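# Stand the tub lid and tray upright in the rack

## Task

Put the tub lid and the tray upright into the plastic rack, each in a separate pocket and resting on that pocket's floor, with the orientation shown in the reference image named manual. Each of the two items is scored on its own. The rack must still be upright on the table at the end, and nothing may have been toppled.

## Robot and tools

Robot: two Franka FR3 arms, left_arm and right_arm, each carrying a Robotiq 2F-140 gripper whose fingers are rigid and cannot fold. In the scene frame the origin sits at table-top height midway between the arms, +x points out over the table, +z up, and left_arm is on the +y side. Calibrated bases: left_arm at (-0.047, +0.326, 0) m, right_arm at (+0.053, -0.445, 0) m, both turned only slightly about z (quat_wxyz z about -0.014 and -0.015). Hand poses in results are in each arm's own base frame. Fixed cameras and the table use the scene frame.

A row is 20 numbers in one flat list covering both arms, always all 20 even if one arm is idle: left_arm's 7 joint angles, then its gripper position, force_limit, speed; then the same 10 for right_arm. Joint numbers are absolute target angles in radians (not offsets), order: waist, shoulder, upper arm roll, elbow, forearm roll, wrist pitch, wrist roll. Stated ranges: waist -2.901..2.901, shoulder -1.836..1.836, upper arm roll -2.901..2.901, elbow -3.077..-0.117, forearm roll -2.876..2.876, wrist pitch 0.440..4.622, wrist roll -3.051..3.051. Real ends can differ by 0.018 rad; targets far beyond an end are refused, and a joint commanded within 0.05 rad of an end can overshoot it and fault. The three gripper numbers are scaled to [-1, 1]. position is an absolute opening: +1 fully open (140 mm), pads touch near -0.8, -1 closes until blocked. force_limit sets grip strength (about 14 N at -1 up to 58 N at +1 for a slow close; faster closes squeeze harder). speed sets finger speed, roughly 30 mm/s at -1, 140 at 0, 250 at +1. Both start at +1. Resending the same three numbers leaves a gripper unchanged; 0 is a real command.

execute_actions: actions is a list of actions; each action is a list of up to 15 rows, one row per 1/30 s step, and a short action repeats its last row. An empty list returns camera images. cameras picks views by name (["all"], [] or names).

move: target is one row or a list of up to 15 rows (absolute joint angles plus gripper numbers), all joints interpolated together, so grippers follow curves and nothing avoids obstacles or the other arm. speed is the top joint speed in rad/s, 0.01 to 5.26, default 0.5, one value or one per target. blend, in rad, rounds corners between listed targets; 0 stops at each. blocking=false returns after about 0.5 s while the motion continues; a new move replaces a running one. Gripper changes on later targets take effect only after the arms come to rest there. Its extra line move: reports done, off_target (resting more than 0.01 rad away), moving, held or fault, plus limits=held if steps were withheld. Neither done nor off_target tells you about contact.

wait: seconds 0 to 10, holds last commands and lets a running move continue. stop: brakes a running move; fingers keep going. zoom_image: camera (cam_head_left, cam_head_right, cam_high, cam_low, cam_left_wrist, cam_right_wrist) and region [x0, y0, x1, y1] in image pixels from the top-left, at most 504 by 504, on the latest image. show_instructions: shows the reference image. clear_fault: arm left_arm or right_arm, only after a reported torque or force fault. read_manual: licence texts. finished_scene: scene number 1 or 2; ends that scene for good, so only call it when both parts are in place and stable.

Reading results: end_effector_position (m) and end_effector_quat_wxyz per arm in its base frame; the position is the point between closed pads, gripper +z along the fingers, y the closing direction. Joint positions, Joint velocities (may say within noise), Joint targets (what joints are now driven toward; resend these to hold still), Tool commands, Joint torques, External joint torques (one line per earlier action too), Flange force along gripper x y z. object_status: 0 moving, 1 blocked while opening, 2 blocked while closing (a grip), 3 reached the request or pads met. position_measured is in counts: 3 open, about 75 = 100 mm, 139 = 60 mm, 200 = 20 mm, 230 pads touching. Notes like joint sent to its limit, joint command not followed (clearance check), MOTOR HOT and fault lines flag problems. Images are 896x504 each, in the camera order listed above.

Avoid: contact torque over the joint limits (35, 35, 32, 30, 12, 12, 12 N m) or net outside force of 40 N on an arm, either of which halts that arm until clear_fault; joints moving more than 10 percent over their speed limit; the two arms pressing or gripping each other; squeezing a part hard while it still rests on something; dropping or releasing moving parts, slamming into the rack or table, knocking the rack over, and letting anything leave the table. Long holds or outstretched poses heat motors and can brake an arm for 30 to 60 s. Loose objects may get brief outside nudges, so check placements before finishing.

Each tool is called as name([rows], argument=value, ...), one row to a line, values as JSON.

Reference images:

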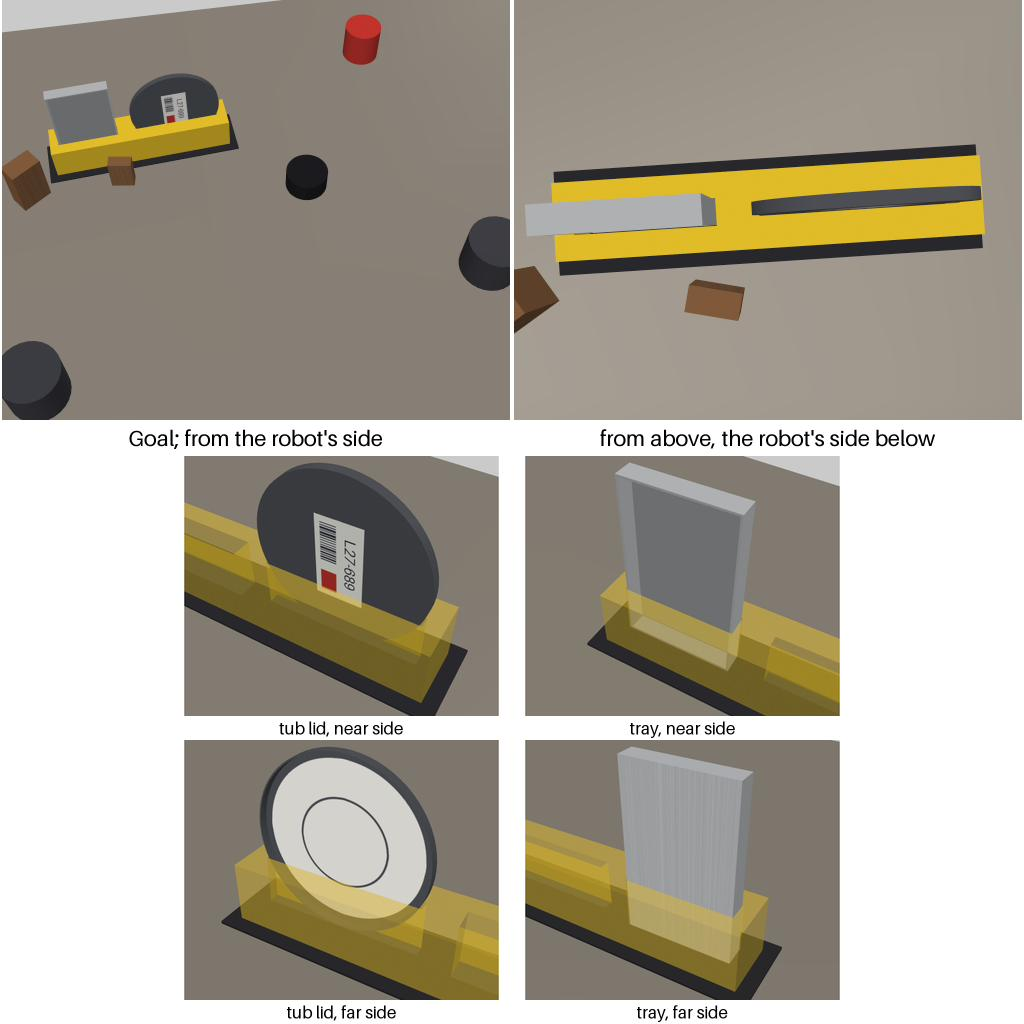

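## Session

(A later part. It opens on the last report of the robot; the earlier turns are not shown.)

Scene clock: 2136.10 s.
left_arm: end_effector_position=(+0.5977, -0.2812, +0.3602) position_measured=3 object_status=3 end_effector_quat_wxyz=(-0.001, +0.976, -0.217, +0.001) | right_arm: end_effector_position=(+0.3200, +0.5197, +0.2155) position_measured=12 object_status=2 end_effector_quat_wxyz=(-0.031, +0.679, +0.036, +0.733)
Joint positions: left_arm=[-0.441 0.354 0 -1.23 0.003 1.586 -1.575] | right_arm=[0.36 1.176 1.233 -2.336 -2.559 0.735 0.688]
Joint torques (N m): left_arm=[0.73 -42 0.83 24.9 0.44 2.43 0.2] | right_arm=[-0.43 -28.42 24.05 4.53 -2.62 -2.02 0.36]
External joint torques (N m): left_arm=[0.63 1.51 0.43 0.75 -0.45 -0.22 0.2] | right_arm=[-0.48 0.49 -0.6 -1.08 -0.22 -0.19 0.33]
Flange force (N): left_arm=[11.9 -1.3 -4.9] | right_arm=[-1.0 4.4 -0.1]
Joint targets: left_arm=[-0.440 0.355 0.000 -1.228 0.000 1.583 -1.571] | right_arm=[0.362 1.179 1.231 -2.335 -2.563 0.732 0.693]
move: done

move(target=[-0.44,0.3545,0,-1.2285,0,1.583,-1.571,1,1,1, 0.3631,1.1849,1.2272,-2.3341,-2.5689,0.7295,0.693,-0.98,0,-1], speed=0.03)

move(target=[-0.44,0.3545,0,-1.2285,0,1.583,-1.571,1,1,1, 0.3645,1.1908,1.2238,-2.3335,-2.5748,0.7269,0.693,-0.98,0,-1], speed=0.03, cameras=["cam_left_wrist","cam_low"])

zoom_image(camera="cam_left_wrist", region=[420, 220, 540, 300])

zoom_image(camera="cam_low", region=[250, 220, 370, 270])

Scene clock: 2144.57 s.
left_arm: end_effector_position=(+0.5977, -0.2812, +0.3602) position_measured=3 object_status=3 end_effector_quat_wxyz=(-0.001, +0.976, -0.217, +0.001) | right_arm: end_effector_position=(+0.3199, +0.5195, +0.2153) position_measured=12 object_status=2 end_effector_quat_wxyz=(-0.031, +0.677, +0.035, +0.734)
Joint positions: left_arm=[-0.441 0.354 0 -1.23 0.003 1.586 -1.575] | right_arm=[0.361 1.181 1.23 -2.335 -2.566 0.73 0.688]
Joint torques (N m): left_arm=[0.7 -42.03 0.84 24.87 0.46 2.42 0.19] | right_arm=[-0.47 -27.12 23.5 4.31 -2.32 -1.66 0.37]
External joint torques (N m): left_arm=[0.65 1.68 0.47 0.59 -0.43 -0.24 0.19] | right_arm=[-0.41 1.83 -1.08 -1.26 0.07 0.18 0.34]
Flange force (N): left_arm=[11.6 -1.3 -4.5] | right_arm=[-3.3 3.7 -0.8]
Joint targets: left_arm=[-0.440 0.355 0.000 -1.228 0.000 1.583 -1.571] | right_arm=[0.363 1.185 1.227 -2.334 -2.569 0.730 0.693]
move: done

Scene clock: 2145.27 s.
left_arm: end_effector_position=(+0.5977, -0.2812, +0.3602) position_measured=3 object_status=3 end_effector_quat_wxyz=(-0.001, +0.976, -0.217, +0.001) | right_arm: end_effector_position=(+0.3198, +0.5192, +0.2151) position_measured=12 object_status=2 end_effector_quat_wxyz=(-0.032, +0.676, +0.033, +0.735)
Joint positions: left_arm=[-0.441 0.354 0 -1.23 0.003 1.586 -1.575] | right_arm=[0.363 1.185 1.228 -2.334 -2.573 0.724 0.688]
Joint velocities: left_arm=[within noise] | right_arm=[-0.001 0.003 0 0 -0.003 -0.003 0]
Joint torques (N m): left_arm=[0.7 -41.99 0.82 24.9 0.46 2.43 0.17] | right_arm=[-0.43 -26.35 22.59 4.05 -2.12 -1.28 0.35]
External joint torques (N m): left_arm=[0.6 1.95 0.41 0.52 -0.44 -0.24 0.17] | right_arm=[-0.53 2.67 -2.12 -1.34 0.28 0.56 0.32]
Flange force (N): left_arm=[12.4 -1.2 -4.4] | right_arm=[-6.2 3.0 -0.4]
Joint targets: left_arm=[-0.440 0.355 0.000 -1.228 0.000 1.583 -1.571] | right_arm=[0.365 1.191 1.224 -2.333 -2.575 0.727 0.693]
move: done
camera_calibration:
cam_left_wrist: T_world_to_cam=[[-0.41165, -0.91134, -0.00210652, -0.0016943], [-0.865506, 0.390221, 0.31405, 0.522621], [-0.285384, 0.131102, -0.949404, 0.690999], [0, 0, 0, 1]] pos_world=[0.648834, -0.296073, 0.491905]
Images, in order (width x height): cam_low 896x504, cam_left_wrist 896x504.

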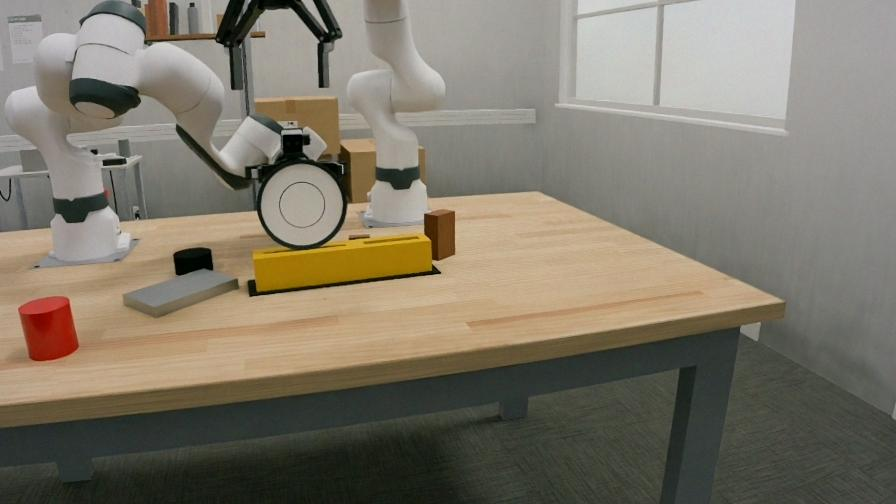

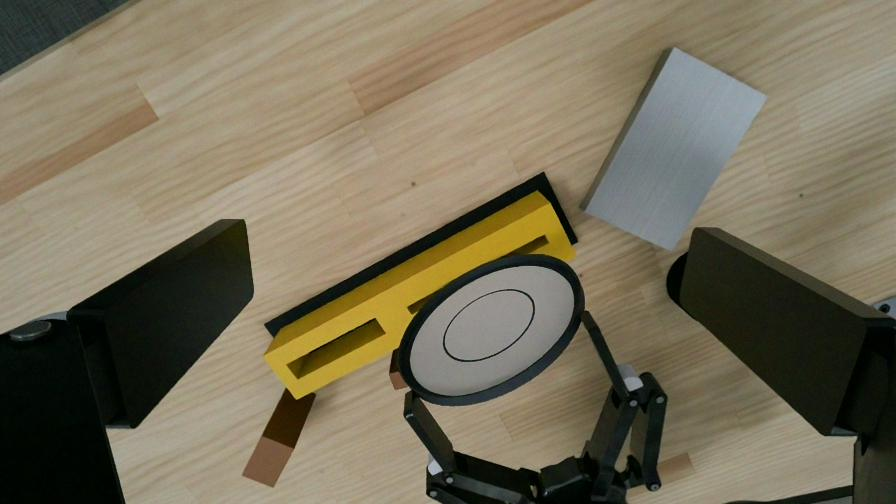

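Scaled by 4.200 from the camera's 896x504 image, which has a finer 1280x720 frame.

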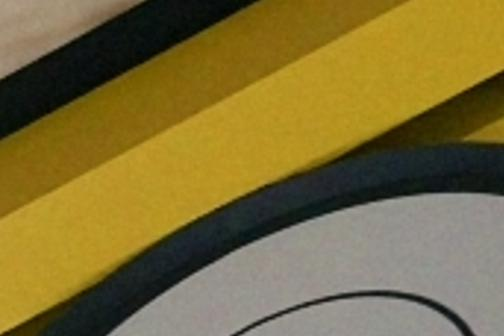

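Scaled by 4.200 from the camera's 896x504 image, which has a finer 1280x720 frame.

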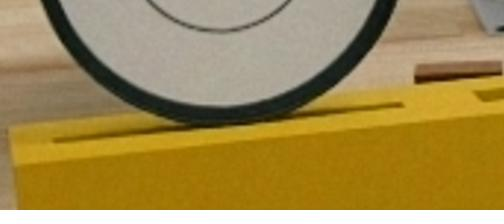

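move(target=[-0.44,0.3545,0,-1.2285,0,1.583,-1.571,1,1,1, 0.3672,1.1926,1.2281,-2.3356,-2.5712,0.7208,0.693,-0.98,0,-1], speed=0.02)

move(target=[-0.44,0.3545,0,-1.2285,0,1.583,-1.571,1,1,1, 0.3708,1.1987,1.2297,-2.3372,-2.5720,0.7126,0.693,-0.98,0,-1], speed=0.02, cameras=["cam_left_wrist","cam_high"])

zoom_image(camera="cam_left_wrist", region=[380, 220, 600, 400])

zoom_image(camera="cam_high", region=[425, 185, 505, 250])

Scene clock: 2159.27 s.
left_arm: end_effector_position=(+0.5977, -0.2812, +0.3602) position_measured=3 object_status=3 end_effector_quat_wxyz=(-0.001, +0.976, -0.217, +0.001) | right_arm: end_effector_position=(+0.3184, +0.5190, +0.2149) position_measured=12 object_status=2 end_effector_quat_wxyz=(-0.032, +0.676, +0.033, +0.736)
Joint positions: left_arm=[-0.441 0.354 0 -1.23 0.003 1.586 -1.575] | right_arm=[0.366 1.188 1.228 -2.334 -2.573 0.72 0.688]
Joint torques (N m): left_arm=[0.69 -41.96 0.83 24.9 0.45 2.42 0.23] | right_arm=[-0.5 -26.76 24.08 3.32 -1.76 -1.61 0.34]
External joint torques (N m): left_arm=[0.52 1.91 0.38 0.55 -0.45 -0.24 0.23] | right_arm=[-0.56 2.24 -0.65 -2.04 0.65 0.22 0.31]
Flange force (N): left_arm=[12.4 -1.2 -4.5] | right_arm=[-1.5 6.9 -1.6]
Joint targets: left_arm=[-0.440 0.355 0.000 -1.228 0.000 1.583 -1.571] | right_arm=[0.367 1.193 1.228 -2.336 -2.571 0.721 0.693]
move: done

Scene clock: 2159.97 s.
left_arm: end_effector_position=(+0.5977, -0.2812, +0.3602) position_measured=3 object_status=3 end_effector_quat_wxyz=(-0.001, +0.976, -0.217, +0.001) | right_arm: end_effector_position=(+0.3155, +0.5186, +0.2143) position_measured=12 object_status=2 end_effector_quat_wxyz=(-0.032, +0.676, +0.033, +0.735)
Joint positions: left_arm=[-0.441 0.354 0 -1.23 0.003 1.586 -1.575] | right_arm=[0.37 1.193 1.23 -2.336 -2.573 0.712 0.688]
Joint torques (N m): left_arm=[0.71 -42.02 0.85 24.85 0.45 2.43 0.14] | right_arm=[-0.84 -26.9 23.78 3.11 -1.54 -1.57 0.28]
External joint torques (N m): left_arm=[0.59 1.57 0.42 0.66 -0.45 -0.22 0.14] | right_arm=[-0.78 2.07 -0.95 -2.18 0.86 0.27 0.25]
Flange force (N): left_arm=[11.5 -1.2 -4.6] | right_arm=[-1.3 7.7 -1.0]
Joint targets: left_arm=[-0.440 0.355 0.000 -1.228 0.000 1.583 -1.571] | right_arm=[0.371 1.199 1.230 -2.337 -2.572 0.713 0.693]
move: done
camera_calibration:
cam_left_wrist: T_world_to_cam=[[-0.41165, -0.91134, -0.00210652, -0.0016943], [-0.865506, 0.390221, 0.31405, 0.522621], [-0.285384, 0.131102, -0.949404, 0.690999], [0, 0, 0, 1]] pos_world=[0.648834, -0.296073, 0.491905]
Images, in order (width x height): cam_high 896x504, cam_left_wrist 896x504.

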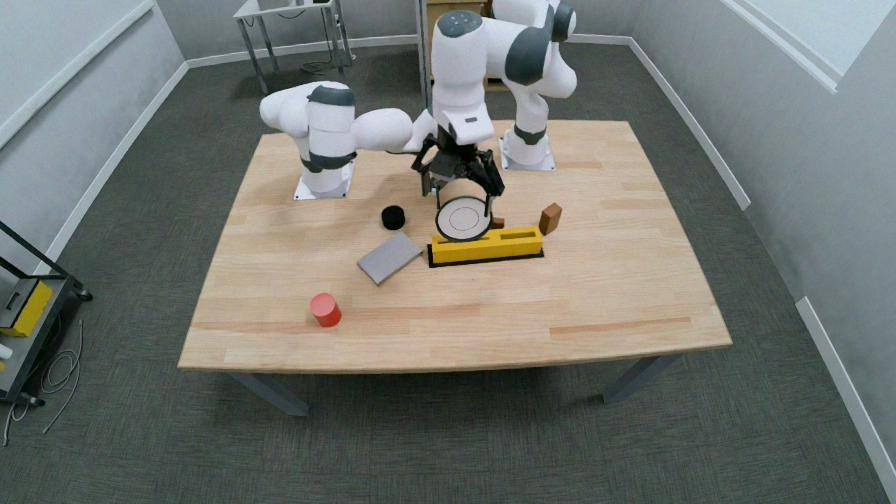

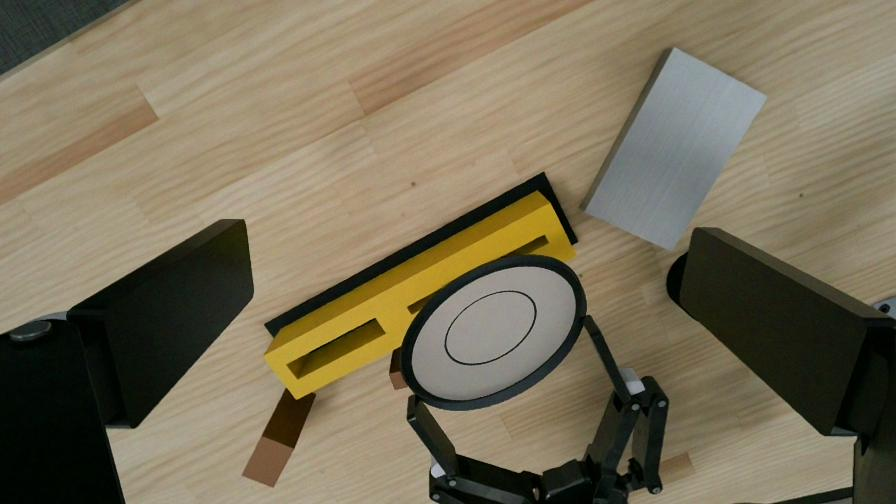

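Scaled by 2.291 from the camera's 896x504 image, which has a finer 1280x720 frame.

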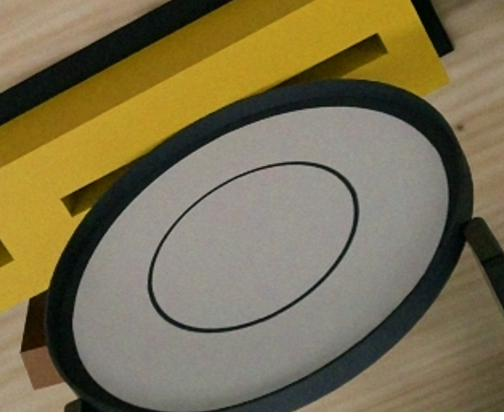

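Scaled by 6.300 from the camera's 896x504 image, which has a finer 1280x720 frame.

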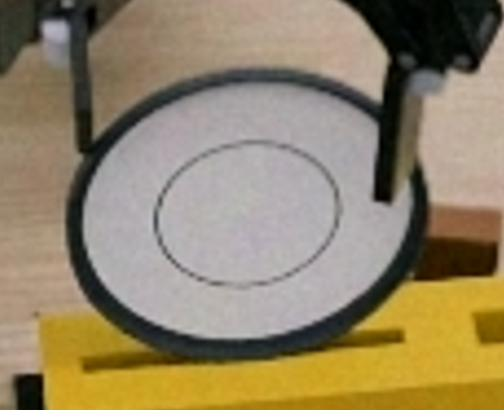

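move([
  [-0.44,0.3545,0,-1.2285,0,1.583,-1.571,1,1,1, 0.3694,1.1928,1.2332,-2.3378,-2.5661,0.7152,0.693,-0.98,0,-1],
  [-0.44,0.3545,0,-1.2285,0,1.583,-1.571,1,1,1, 0.3739,1.2005,1.2352,-2.3398,-2.5671,0.7050,0.693,-0.98,0,-1],
], speed=0.02)

move(target=[-0.44,0.3545,0,-1.2285,0,1.583,-1.571,1,1,1, 0.3764,1.2108,1.2291,-2.3388,-2.5775,0.7004,0.693,-0.98,0,-1], speed=0.02, cameras=["cam_left_wrist","cam_high"])

zoom_image(camera="cam_left_wrist", region=[420, 220, 540, 300])

zoom_image(camera="cam_high", region=[425, 185, 505, 250])

Scene clock: 2181.90 s.
left_arm: end_effector_position=(+0.5977, -0.2812, +0.3602) position_measured=3 object_status=3 end_effector_quat_wxyz=(-0.001, +0.976, -0.217, +0.001) | right_arm: end_effector_position=(+0.3124, +0.5184, +0.2138) position_measured=12 object_status=2 end_effector_quat_wxyz=(-0.032, +0.678, +0.034, +0.734)
Joint positions: left_arm=[-0.441 0.354 0 -1.23 0.003 1.586 -1.575] | right_arm=[0.372 1.197 1.234 -2.339 -2.571 0.707 0.689]
Joint velocities: left_arm=[within noise] | right_arm=[0 0.001 -0.001 0.001 -0.001 -0.003 0.002]
Joint torques (N m): left_arm=[0.68 -41.95 0.86 24.9 0.45 2.43 0.22] | right_arm=[-0.55 -27.87 24.78 3.27 -1.95 -1.99 0.26]
External joint torques (N m): left_arm=[0.42 1.75 0.33 0.64 -0.45 -0.23 0.22] | right_arm=[-0.47 1.09 -0.06 -2 0.46 -0.14 0.23]
Flange force (N): left_arm=[12.3 -1.0 -4.7] | right_arm=[1.0 7.6 -1.4]
Joint targets: left_arm=[-0.440 0.355 0.000 -1.228 0.000 1.583 -1.571] | right_arm=[0.374 1.200 1.235 -2.340 -2.567 0.705 0.693]
move: done

Scene clock: 2182.67 s.
left_arm: end_effector_position=(+0.5977, -0.2812, +0.3602) position_measured=3 object_status=3 end_effector_quat_wxyz=(-0.001, +0.976, -0.217, +0.001) | right_arm: end_effector_position=(+0.3107, +0.5177, +0.2131) position_measured=12 object_status=2 end_effector_quat_wxyz=(-0.033, +0.677, +0.032, +0.734)
Joint positions: left_arm=[-0.441 0.354 0 -1.23 0.003 1.586 -1.575] | right_arm=[0.375 1.205 1.234 -2.339 -2.576 0.698 0.689]
Joint torques (N m): left_arm=[0.69 -41.9 0.86 24.9 0.44 2.43 0.16] | right_arm=[-0.65 -26.91 22.88 3.26 -1.98 -1.16 0.27]
External joint torques (N m): left_arm=[0.47 1.71 0.36 0.7 -0.46 -0.22 0.17] | right_arm=[-0.56 2.03 -1.99 -1.8 0.42 0.69 0.24]
Flange force (N): left_arm=[12.4 -1.0 -4.9] | right_arm=[-4.4 5.0 0.5]
Joint targets: left_arm=[-0.440 0.355 0.000 -1.228 0.000 1.583 -1.571] | right_arm=[0.376 1.211 1.229 -2.339 -2.578 0.700 0.693]
move: done
camera_calibration:
cam_left_wrist: T_world_to_cam=[[-0.41165, -0.91134, -0.00210652, -0.0016943], [-0.865506, 0.390221, 0.31405, 0.522621], [-0.285384, 0.131102, -0.949404, 0.690999], [0, 0, 0, 1]] pos_world=[0.648834, -0.296073, 0.491905]
Images, in order (width x height): cam_high 896x504, cam_left_wrist 896x504.

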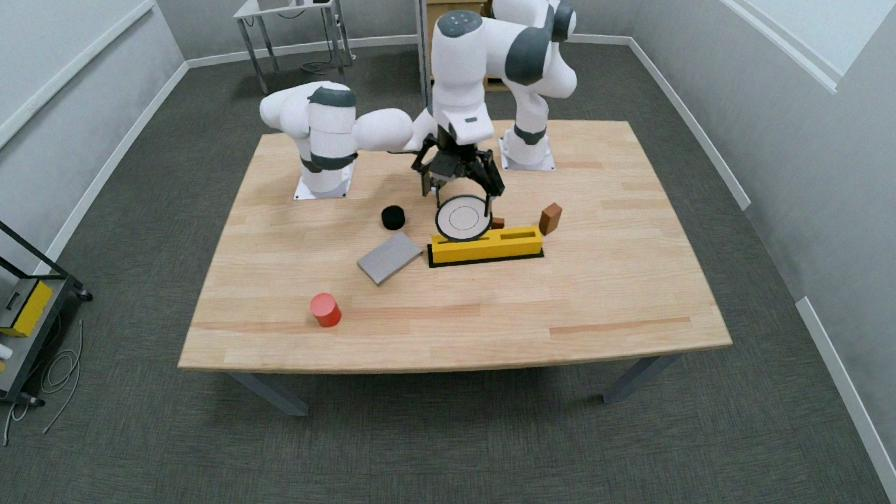

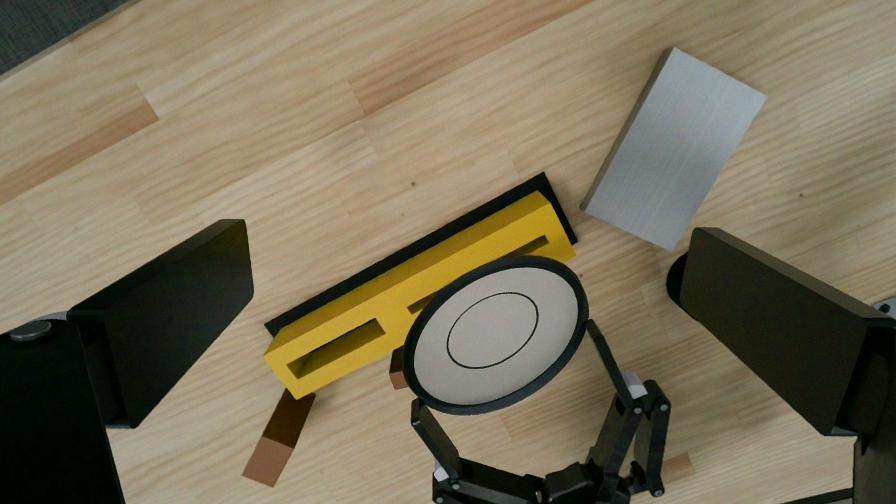

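Scaled by 4.200 from the camera's 896x504 image, which has a finer 1280x720 frame.

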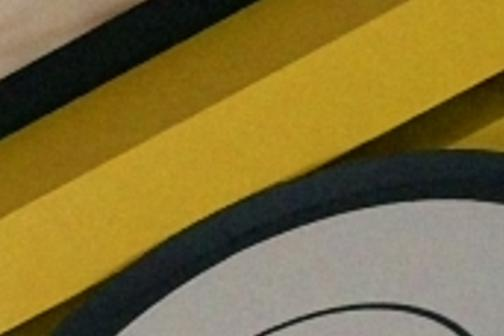

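Scaled by 6.300 from the camera's 896x504 image, which has a finer 1280x720 frame.

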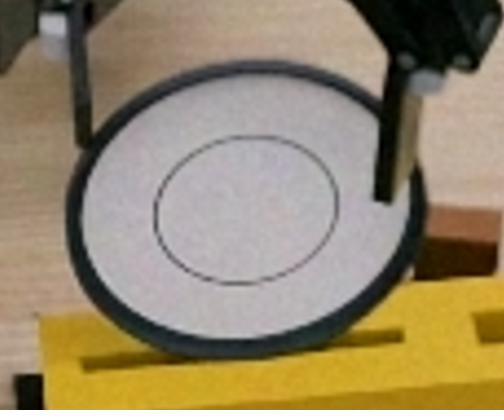

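move([
  [-0.44,0.3545,0,-1.2285,0,1.583,-1.571,1,1,1, 0.3745,1.2028,1.2338,-2.3396,-2.5695,0.7039,0.693,-0.98,0,-1],
  [-0.44,0.3545,0,-1.2285,0,1.583,-1.571,1,1,1, 0.3799,1.2121,1.2362,-2.3420,-2.5707,0.6916,0.693,-0.98,0,-1],
], speed=0.02, cameras=["cam_left_wrist"])

zoom_image(camera="cam_left_wrist", region=[420, 220, 540, 300])

Scene clock: 2195.77 s.
left_arm: end_effector_position=(+0.5977, -0.2812, +0.3602) position_measured=3 object_status=3 end_effector_quat_wxyz=(-0.001, +0.976, -0.217, +0.001) | right_arm: end_effector_position=(+0.3081, +0.5174, +0.2126) position_measured=12 object_status=2 end_effector_quat_wxyz=(-0.033, +0.678, +0.033, +0.734)
Joint positions: left_arm=[-0.441 0.354 0 -1.23 0.003 1.586 -1.575] | right_arm=[0.378 1.208 1.235 -2.341 -2.575 0.693 0.689]
Joint velocities: left_arm=[within noise] | right_arm=[-0.001 0.001 -0.001 0 0 -0.003 0]
Joint torques (N m): left_arm=[0.73 -41.98 0.82 24.82 0.44 2.44 0.2] | right_arm=[-0.43 -27.38 24.54 3.01 -1.77 -1.91 0.28]
External joint torques (N m): left_arm=[0.47 1.53 0.28 0.67 -0.46 -0.21 0.2] | right_arm=[-0.43 1.47 -0.35 -1.94 0.62 -0.07 0.25]
Flange force (N): left_arm=[11.4 -1.0 -4.6] | right_arm=[-0.1 7.1 -1.7]
Joint targets: left_arm=[-0.440 0.355 0.000 -1.228 0.000 1.583 -1.571] | right_arm=[0.380 1.212 1.236 -2.342 -2.571 0.692 0.693]
move: done
camera_calibration:
cam_left_wrist: T_world_to_cam=[[-0.41165, -0.91134, -0.00210652, -0.0016943], [-0.865506, 0.390221, 0.31405, 0.522621], [-0.285384, 0.131102, -0.949404, 0.690999], [0, 0, 0, 1]] pos_world=[0.648834, -0.296073, 0.491905]
Images, in order (width x height): cam_left_wrist 896x504.

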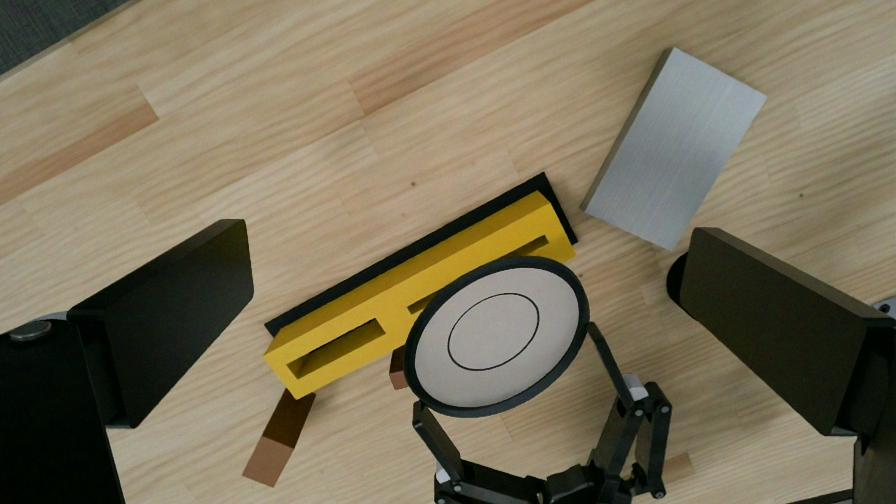

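Scaled by 4.200 from the camera's 896x504 image, which has a finer 1280x720 frame.

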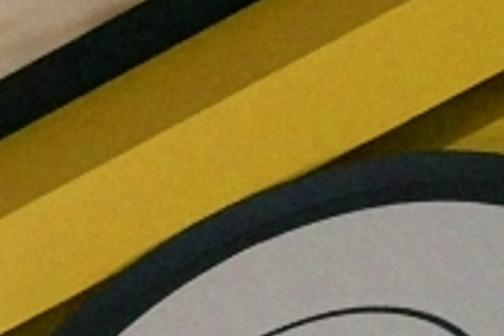

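move([
  [-0.44,0.3545,0,-1.2285,0,1.583,-1.571,1,1,1, 0.3771,1.2042,1.2373,-2.3414,-2.5711,0.6947,0.693,-0.98,0,-1],
  [-0.44,0.3545,0,-1.2285,0,1.583,-1.571,1,1,1, 0.3836,1.2045,1.2378,-2.3413,-2.5644,0.6901,0.693,-0.98,0,-1],
], speed=0.02, cameras=["cam_left_wrist"])

zoom_image(camera="cam_left_wrist", region=[420, 220, 540, 300])

Scene clock: 2238.77 s.
left_arm: end_effector_position=(+0.5977, -0.2812, +0.3602) position_measured=3 object_status=3 end_effector_quat_wxyz=(-0.001, +0.976, -0.217, +0.001) | right_arm: end_effector_position=(+0.3067, +0.5174, +0.2121) position_measured=12 object_status=2 end_effector_quat_wxyz=(-0.032, +0.678, +0.035, +0.733)
Joint positions: left_arm=[-0.441 0.354 0 -1.23 0.003 1.586 -1.575] | right_arm=[0.382 1.207 1.236 -2.341 -2.569 0.693 0.689]
Joint torques (N m): left_arm=[0.71 -41.98 0.77 24.84 0.44 2.43 0.2] | right_arm=[-0.33 -29.2 25.11 3.37 -1.85 -2.15 0.3]
External joint torques (N m): left_arm=[0.53 1.76 0.31 0.55 -0.46 -0.24 0.2] | right_arm=[-0.46 -0.35 0.13 -1.57 0.54 -0.33 0.27]
Flange force (N): left_arm=[11.7 -1.1 -4.4] | right_arm=[2.7 7.2 -0.3]
Joint targets: left_arm=[-0.440 0.355 0.000 -1.228 0.000 1.583 -1.571] | right_arm=[0.384 1.204 1.238 -2.341 -2.564 0.690 0.693]
move: done
camera_calibration:
cam_left_wrist: T_world_to_cam=[[-0.41165, -0.91134, -0.00210652, -0.0016943], [-0.865506, 0.390221, 0.31405, 0.522621], [-0.285384, 0.131102, -0.949404, 0.690999], [0, 0, 0, 1]] pos_world=[0.648834, -0.296073, 0.491905]
Images, in order (width x height): cam_left_wrist 896x504.

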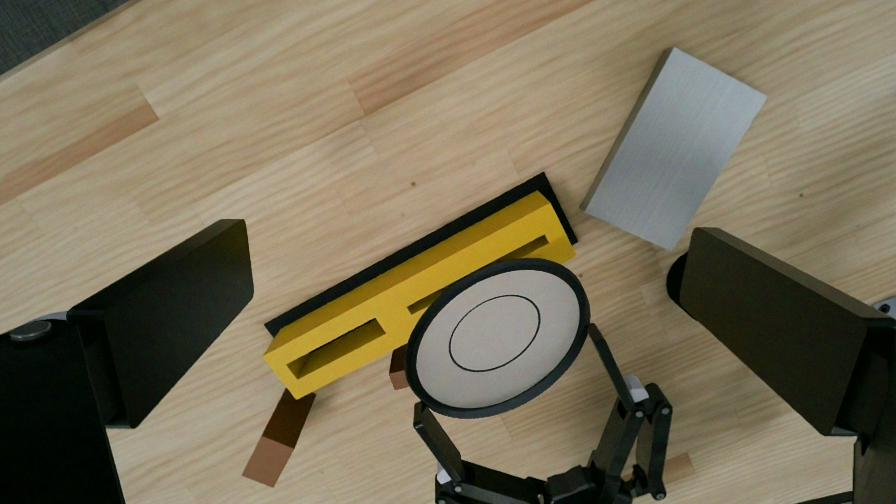

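Scaled by 4.200 from the camera's 896x504 image, which has a finer 1280x720 frame.

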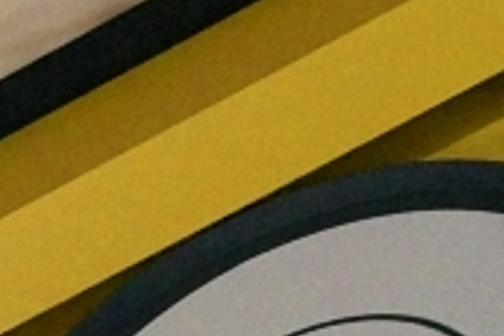

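move(target=[-0.44,0.3545,0,-1.2285,0,1.583,-1.571,1,1,1, 0.3857,1.2134,1.2326,-2.3404,-2.5733,0.6862,0.693,-0.98,0,-1], speed=0.02, cameras=["cam_left_wrist"])

zoom_image(camera="cam_left_wrist", region=[420, 220, 540, 300])

Scene clock: 2253.40 s.
left_arm: end_effector_position=(+0.5977, -0.2812, +0.3602) position_measured=3 object_status=3 end_effector_quat_wxyz=(-0.001, +0.976, -0.217, +0.001) | right_arm: end_effector_position=(+0.3058, +0.5168, +0.2108) position_measured=12 object_status=2 end_effector_quat_wxyz=(-0.031, +0.679, +0.035, +0.733)
Joint positions: left_arm=[-0.441 0.354 0 -1.23 0.003 1.586 -1.575] | right_arm=[0.384 1.21 1.235 -2.341 -2.569 0.689 0.689]
Joint torques (N m): left_arm=[0.68 -42.02 0.83 24.97 0.45 2.43 0.22] | right_arm=[-0.23 -28.12 24.28 3.31 -2.59 -2.08 0.32]
External joint torques (N m): left_arm=[0.49 1.53 0.35 0.8 -0.44 -0.22 0.23] | right_arm=[-0.3 0.78 -0.67 -1.57 -0.21 -0.25 0.29]
Flange force (N): left_arm=[12.3 -1.1 -5.1] | right_arm=[-1.1 5.6 -0.8]
Joint targets: left_arm=[-0.440 0.355 0.000 -1.228 0.000 1.583 -1.571] | right_arm=[0.386 1.213 1.233 -2.340 -2.573 0.686 0.693]
move: done
camera_calibration:
cam_left_wrist: T_world_to_cam=[[-0.41165, -0.91134, -0.00210652, -0.0016943], [-0.865506, 0.390221, 0.31405, 0.522621], [-0.285384, 0.131102, -0.949404, 0.690999], [0, 0, 0, 1]] pos_world=[0.648834, -0.296073, 0.491905]
Images, in order (width x height): cam_left_wrist 896x504.

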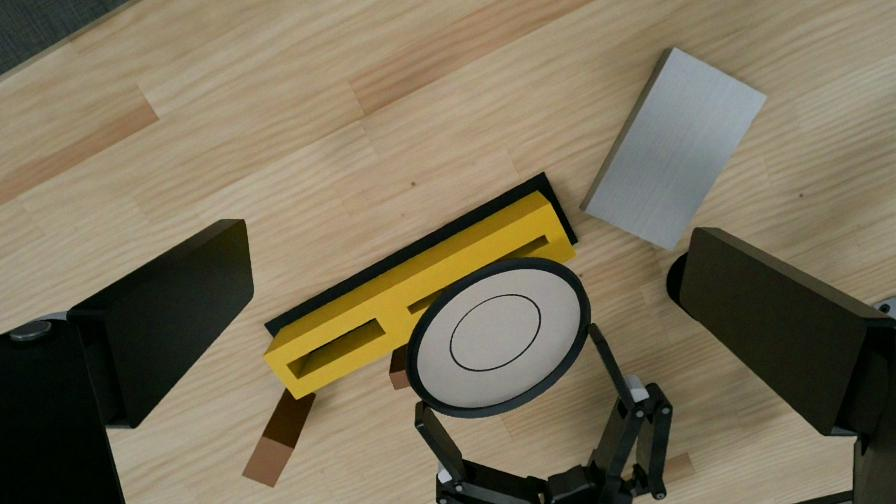

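Scaled by 4.200 from the camera's 896x504 image, which has a finer 1280x720 frame.

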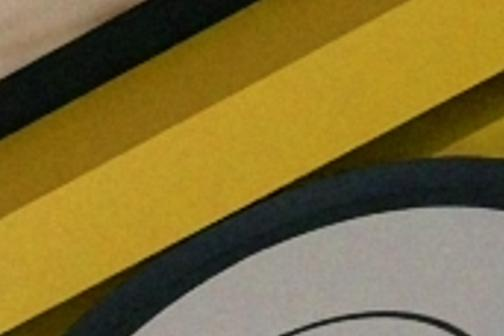

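move(target=[-0.44,0.3545,0,-1.2285,0,1.583,-1.571,1,1,1, 0.2136,1.0917,1.3886,-2.3528,-2.3356,0.9544,0.693,-0.98,0,-1], speed=0.06, cameras=["cam_left_wrist","cam_low","cam_high"])

zoom_image(camera="cam_left_wrist", region=[380, 220, 600, 400])

zoom_image(camera="cam_low", region=[250, 220, 370, 270])

zoom_image(camera="cam_high", region=[425, 185, 505, 250])

Scene clock: 2289.77 s.
left_arm: end_effector_position=(+0.5977, -0.2812, +0.3602) position_measured=3 object_status=3 end_effector_quat_wxyz=(-0.001, +0.976, -0.217, +0.001) | right_arm: end_effector_position=(+0.3379, +0.5199, +0.2140) position_measured=12 object_status=2 end_effector_quat_wxyz=(-0.028, +0.753, +0.038, +0.656)
Joint positions: left_arm=[-0.441 0.354 0 -1.23 0.003 1.586 -1.575] | right_arm=[0.215 1.094 1.387 -2.352 -2.34 0.951 0.689]
Joint velocities: left_arm=[within noise] | right_arm=[0 -0.001 0 0.001 0.001 0.004 0]
Joint torques (N m): left_arm=[0.68 -41.96 0.82 24.82 0.44 2.43 0.19] | right_arm=[-1.21 -26.7 25.34 6.44 -1.94 -0.85 0.28]
External joint torques (N m): left_arm=[0.42 2.13 0.29 0.36 -0.46 -0.25 0.19] | right_arm=[-1.26 -0.72 0.38 -1.75 0.38 0.43 0.25]
Flange force (N): left_arm=[12.1 -1.0 -4.0] | right_arm=[4.1 10.2 1.4]
Joint targets: left_arm=[-0.440 0.355 0.000 -1.228 0.000 1.583 -1.571] | right_arm=[0.214 1.092 1.389 -2.353 -2.336 0.954 0.693]
move: done
camera_calibration:
cam_left_wrist: T_world_to_cam=[[-0.41165, -0.91134, -0.00210652, -0.0016943], [-0.865506, 0.390221, 0.31405, 0.522621], [-0.285384, 0.131102, -0.949404, 0.690999], [0, 0, 0, 1]] pos_world=[0.648834, -0.296073, 0.491905]
Images, in order (width x height): cam_high 896x504, cam_low 896x504, cam_left_wrist 896x504.

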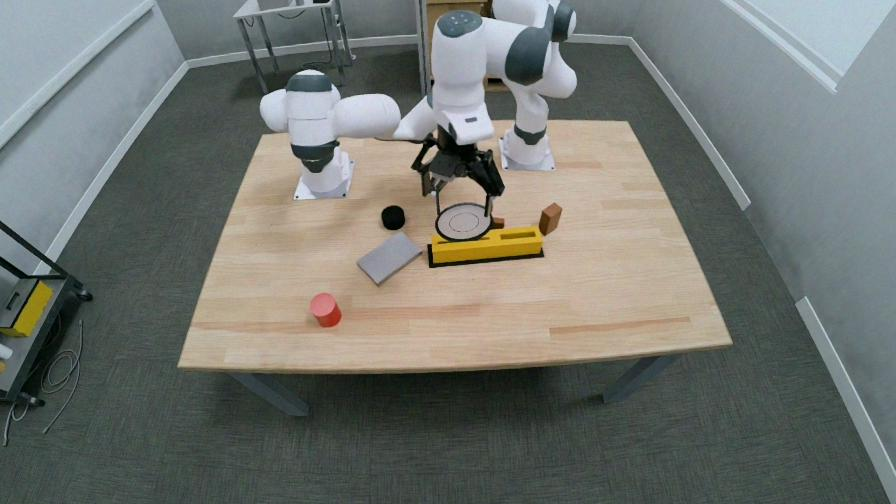

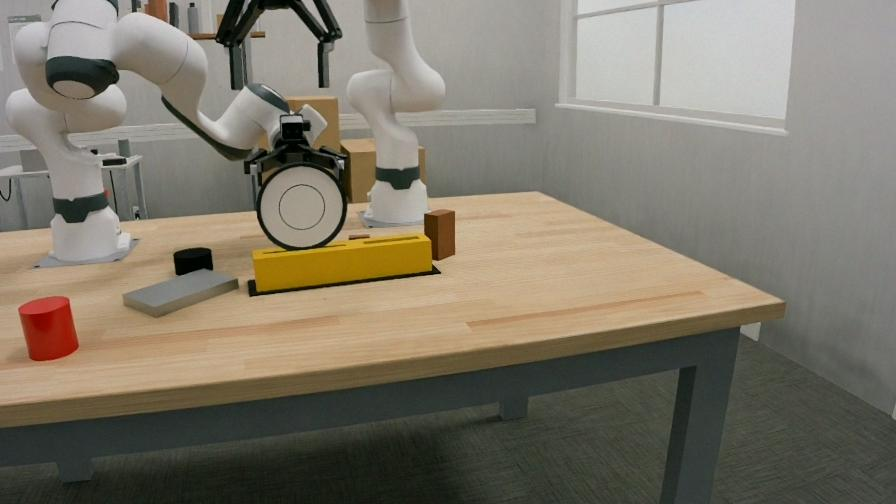

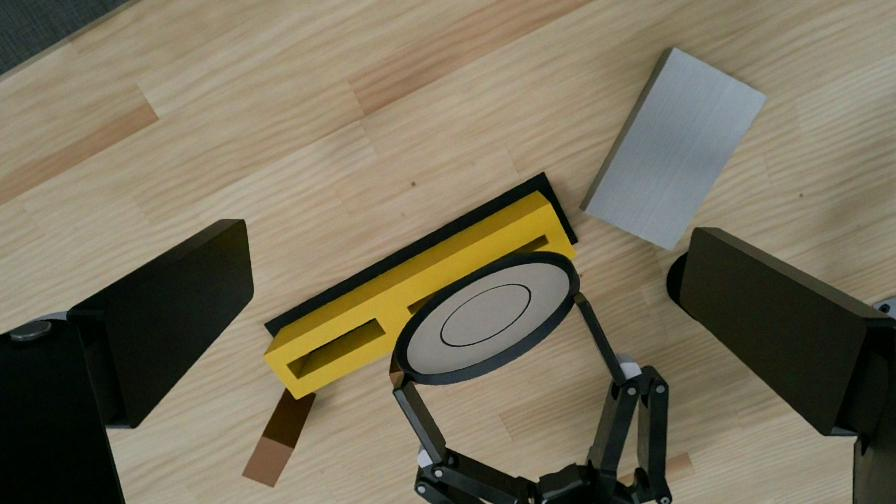

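Scaled by 2.291 from the camera's 896x504 image, which has a finer 1280x720 frame.

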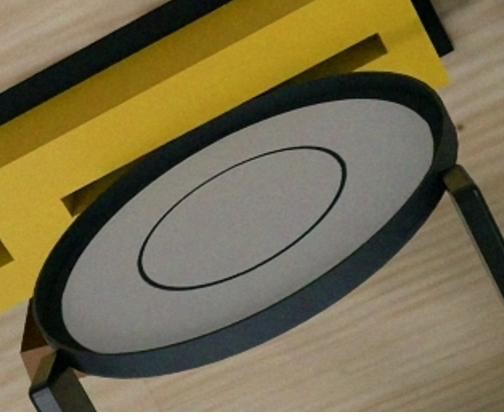

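Scaled by 4.200 from the camera's 896x504 image, which has a finer 1280x720 frame.

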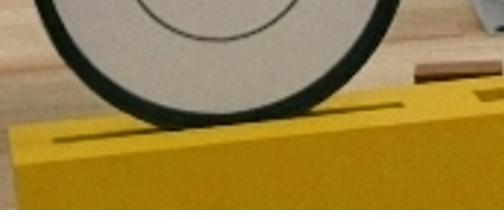

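Scaled by 6.300 from the camera's 896x504 image, which has a finer 1280x720 frame.

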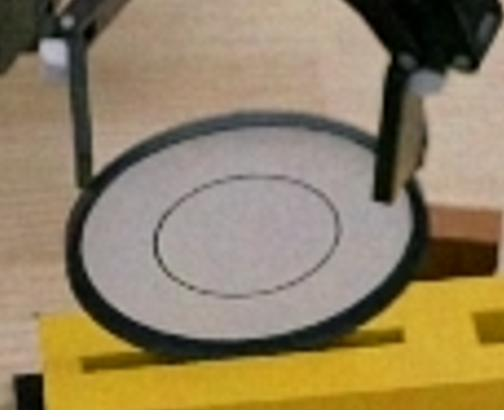

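move(target=[-0.44,0.3545,0,-1.2285,0,1.583,-1.571,1,1,1, 0.2207,1.1217,1.3712,-2.3503,-2.3657,0.9406,0.693,-0.98,0,-1], speed=0.03)

move(target=[-0.44,0.3545,0,-1.2285,0,1.583,-1.571,1,1,1, 0.2278,1.1517,1.3539,-2.3477,-2.3957,0.9268,0.693,-0.98,0,-1], speed=0.03)

Scene clock: 2331.77 s.
left_arm: end_effector_position=(+0.5977, -0.2812, +0.3602) position_measured=3 object_status=3 end_effector_quat_wxyz=(-0.001, +0.976, -0.217, +0.001) | right_arm: end_effector_position=(+0.3380, +0.5195, +0.2045) position_measured=12 object_status=2 end_effector_quat_wxyz=(-0.027, +0.754, +0.039, +0.655)
Joint positions: left_arm=[-0.441 0.354 0 -1.23 0.003 1.586 -1.575] | right_arm=[0.219 1.119 1.373 -2.351 -2.361 0.944 0.689]
Joint velocities: left_arm=[within noise] | right_arm=[-0.002 0.001 0 0.002 -0.003 -0.003 0.001]
Joint torques (N m): left_arm=[0.68 -41.98 0.8 24.87 0.46 2.45 0.18] | right_arm=[-0.53 -25.45 24.69 6.63 -2.63 -1.58 0.33]
External joint torques (N m): left_arm=[0.73 1.78 0.5 0.58 -0.42 -0.21 0.18] | right_arm=[-0.57 0.86 -0.55 -1 -0.32 -0.31 0.3]
Flange force (N): left_arm=[11.9 -1.4 -4.4] | right_arm=[-1.6 4.0 0.0]
Joint targets: left_arm=[-0.440 0.355 0.000 -1.228 0.000 1.583 -1.571] | right_arm=[0.221 1.122 1.371 -2.350 -2.366 0.941 0.693]
move: done

Scene clock: 2333.07 s.
left_arm: end_effector_position=(+0.5977, -0.2812, +0.3602) position_measured=3 object_status=3 end_effector_quat_wxyz=(-0.001, +0.976, -0.217, +0.001) | right_arm: end_effector_position=(+0.3378, +0.5197, +0.1946) position_measured=12 object_status=2 end_effector_quat_wxyz=(-0.028, +0.754, +0.039, +0.655)
Joint positions: left_arm=[-0.441 0.354 0 -1.23 0.003 1.586 -1.575] | right_arm=[0.226 1.149 1.356 -2.349 -2.392 0.93 0.689]
Joint torques (N m): left_arm=[0.71 -41.91 0.84 24.91 0.46 2.42 0.17] | right_arm=[-0.28 -26.15 24.71 5.89 -2.58 -1.61 0.32]
External joint torques (N m): left_arm=[0.73 1.76 0.52 0.67 -0.42 -0.23 0.17] | right_arm=[-0.37 0.54 -0.81 -1.01 -0.27 -0.35 0.29]
Flange force (N): left_arm=[12.5 -1.4 -4.8] | right_arm=[-2.1 3.6 -0.2]
Joint targets: left_arm=[-0.440 0.355 0.000 -1.228 0.000 1.583 -1.571] | right_arm=[0.228 1.152 1.354 -2.348 -2.396 0.927 0.693]
move: done

move(target=[-0.44,0.3545,0,-1.2285,0,1.583,-1.571,1,1,1,0.2341,1.1781,1.3375,-2.3445,-2.4227,0.9159,0.693,-0.98,0,-1], speed=0.03)

Scene clock: 2391.23 s.
left_arm: end_effector_position=(+0.5977, -0.2812, +0.3602) position_measured=3 object_status=3 end_effector_quat_wxyz=(-0.001, +0.976, -0.217, +0.001) | right_arm: end_effector_position=(+0.3378, +0.5197, +0.1853) position_measured=12 object_status=2 end_effector_quat_wxyz=(-0.028, +0.754, +0.039, +0.655)
Joint positions: left_arm=[-0.441 0.354 0 -1.23 0.003 1.586 -1.575] | right_arm=[0.232 1.175 1.34 -2.346 -2.419 0.919 0.689]
Joint torques (N m): left_arm=[0.74 -42.01 0.8 24.91 0.44 2.42 0.2] | right_arm=[-0.33 -25.83 25.87 5.38 -2.55 -1.63 0.3]
External joint torques (N m): left_arm=[0.48 1.82 0.27 0.6 -0.46 -0.24 0.2] | right_arm=[-0.32 1.27 0.09 -0.99 -0.22 -0.35 0.27]
Flange force (N): left_arm=[12.3 -1.0 -4.6] | right_arm=[-0.8 3.7 -1.5]
Joint targets: left_arm=[-0.440 0.355 0.000 -1.228 0.000 1.583 -1.571] | right_arm=[0.234 1.178 1.337 -2.345 -2.423 0.916 0.693]
move: done

move(target=[-0.44,0.3545,0,-1.2285,0,1.583,-1.571,1,1,1,0.2392,1.2003,1.3236,-2.3409,-2.446,0.9075,0.693,-0.98,0,-1], speed=0.03)

move(target=[-0.44,0.3545,0,-1.2285,0,1.583,-1.571,1,1,1,0.2424,1.2140,1.3148,-2.3387,-2.4604,0.9023,0.693,-0.98,0,-1], speed=0.03, cameras=["cam_left_wrist"])

Scene clock: 2397.07 s.
left_arm: end_effector_position=(+0.5977, -0.2812, +0.3602) position_measured=3 object_status=3 end_effector_quat_wxyz=(-0.001, +0.976, -0.217, +0.001) | right_arm: end_effector_position=(+0.3379, +0.5197, +0.1774) position_measured=12 object_status=2 end_effector_quat_wxyz=(-0.028, +0.754, +0.039, +0.655)
Joint positions: left_arm=[-0.441 0.354 0 -1.23 0.003 1.586 -1.575] | right_arm=[0.237 1.197 1.326 -2.342 -2.442 0.911 0.689]
Joint torques (N m): left_arm=[0.68 -41.99 0.81 24.89 0.45 2.43 0.15] | right_arm=[-0.27 -26.18 25.36 4.73 -2.68 -1.55 0.38]
External joint torques (N m): left_arm=[0.51 1.84 0.35 0.57 -0.45 -0.23 0.15] | right_arm=[-0.28 1.12 -0.48 -1.05 -0.37 -0.27 0.35]
Flange force (N): left_arm=[12.1 -1.0 -4.5] | right_arm=[-2.1 3.5 -0.8]
Joint targets: left_arm=[-0.440 0.355 0.000 -1.228 0.000 1.583 -1.571] | right_arm=[0.239 1.200 1.324 -2.341 -2.446 0.907 0.693]
move: done

Scene clock: 2397.83 s.
left_arm: end_effector_position=(+0.5977, -0.2812, +0.3602) position_measured=3 object_status=3 end_effector_quat_wxyz=(-0.001, +0.976, -0.217, +0.001) | right_arm: end_effector_position=(+0.3379, +0.5197, +0.1724) position_measured=12 object_status=2 end_effector_quat_wxyz=(-0.028, +0.754, +0.039, +0.655)
Joint positions: left_arm=[-0.441 0.354 0 -1.23 0.003 1.586 -1.575] | right_arm=[0.241 1.211 1.317 -2.34 -2.456 0.905 0.689]
Joint torques (N m): left_arm=[0.68 -41.95 0.81 24.93 0.44 2.43 0.2] | right_arm=[-0.41 -26.55 25.52 4.42 -2.46 -1.58 0.27]
External joint torques (N m): left_arm=[0.34 1.78 0.22 0.67 -0.47 -0.23 0.21] | right_arm=[-0.6 0.93 -0.52 -0.96 -0.15 -0.32 0.24]
Flange force (N): left_arm=[12.6 -0.9 -4.8] | right_arm=[-1.2 4.1 -0.5]
Joint targets: left_arm=[-0.440 0.355 0.000 -1.228 0.000 1.583 -1.571] | right_arm=[0.242 1.214 1.315 -2.339 -2.460 0.902 0.693]
move: done
camera_calibration:
cam_left_wrist: T_world_to_cam=[[-0.41165, -0.91134, -0.00210652, -0.0016943], [-0.865506, 0.390221, 0.31405, 0.522621], [-0.285384, 0.131102, -0.949404, 0.690999], [0, 0, 0, 1]] pos_world=[0.648834, -0.296073, 0.491905]
Images, in order (width x height): cam_left_wrist 896x504.

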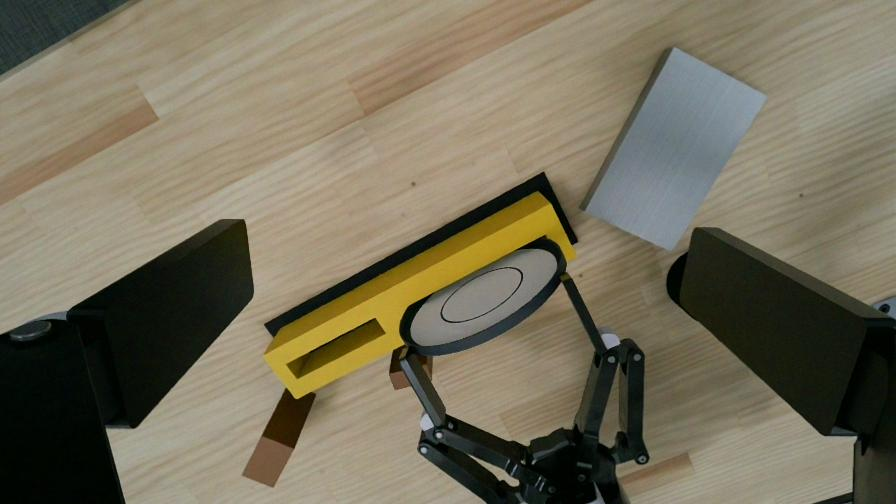

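move(target=[-0.44,0.3545,0,-1.2285,0,1.583,-1.571,1,1,1,0.2449,1.2247,1.3081,-2.337,-2.4716,0.8982,0.693,-0.98,0,-1], speed=0.03)

move(target=[-0.44,0.3545,0,-1.2285,0,1.583,-1.571,1,1,1,0.2475,1.2357,1.3011,-2.3352,-2.4831,0.8940,0.693,-0.98,0,-1], speed=0.03)

Scene clock: 2405.20 s.
left_arm: end_effector_position=(+0.5977, -0.2812, +0.3602) position_measured=3 object_status=3 end_effector_quat_wxyz=(-0.001, +0.976, -0.217, +0.001) | right_arm: end_effector_position=(+0.3379, +0.5197, +0.1693) position_measured=12 object_status=2 end_effector_quat_wxyz=(-0.028, +0.754, +0.039, +0.655)
Joint positions: left_arm=[-0.441 0.354 0 -1.23 0.003 1.586 -1.575] | right_arm=[0.243 1.221 1.311 -2.338 -2.468 0.9 0.689]
Joint torques (N m): left_arm=[0.64 -42 0.81 24.97 0.46 2.42 0.17] | right_arm=[-0.31 -25.91 25.24 4.06 -2.41 -1.3 0.26]
External joint torques (N m): left_arm=[0.37 1.88 0.28 0.62 -0.45 -0.24 0.17] | right_arm=[-0.35 1.8 -0.95 -1.2 -0.07 -0.02 0.24]
Flange force (N): left_arm=[12.7 -0.9 -4.8] | right_arm=[-3.1 3.4 -0.6]
Joint targets: left_arm=[-0.440 0.355 0.000 -1.228 0.000 1.583 -1.571] | right_arm=[0.245 1.225 1.308 -2.337 -2.472 0.898 0.693]
move: done

Scene clock: 2405.97 s.
left_arm: end_effector_position=(+0.5977, -0.2812, +0.3602) position_measured=3 object_status=3 end_effector_quat_wxyz=(-0.001, +0.976, -0.217, +0.001) | right_arm: end_effector_position=(+0.3384, +0.5197, +0.1689) position_measured=12 object_status=2 end_effector_quat_wxyz=(-0.029, +0.752, +0.037, +0.658)
Joint positions: left_arm=[-0.441 0.354 0 -1.23 0.003 1.586 -1.575] | right_arm=[0.246 1.23 1.306 -2.336 -2.482 0.891 0.689]
Joint velocities: left_arm=[within noise] | right_arm=[0 0.002 0 -0.002 -0.002 -0.003 0.001]
Joint torques (N m): left_arm=[0.71 -41.95 0.83 24.89 0.45 2.43 0.19] | right_arm=[-0.58 -24.39 23.96 3.75 -1.89 -0.67 0.32]
External joint torques (N m): left_arm=[0.64 1.7 0.45 0.66 -0.45 -0.22 0.19] | right_arm=[-0.66 3.38 -2.23 -1.29 0.45 0.62 0.29]
Flange force (N): left_arm=[12.1 -1.3 -4.7] | right_arm=[-6.4 2.8 0.7]
Joint targets: left_arm=[-0.440 0.355 0.000 -1.228 0.000 1.583 -1.571] | right_arm=[0.247 1.236 1.301 -2.335 -2.483 0.894 0.693]
move: done


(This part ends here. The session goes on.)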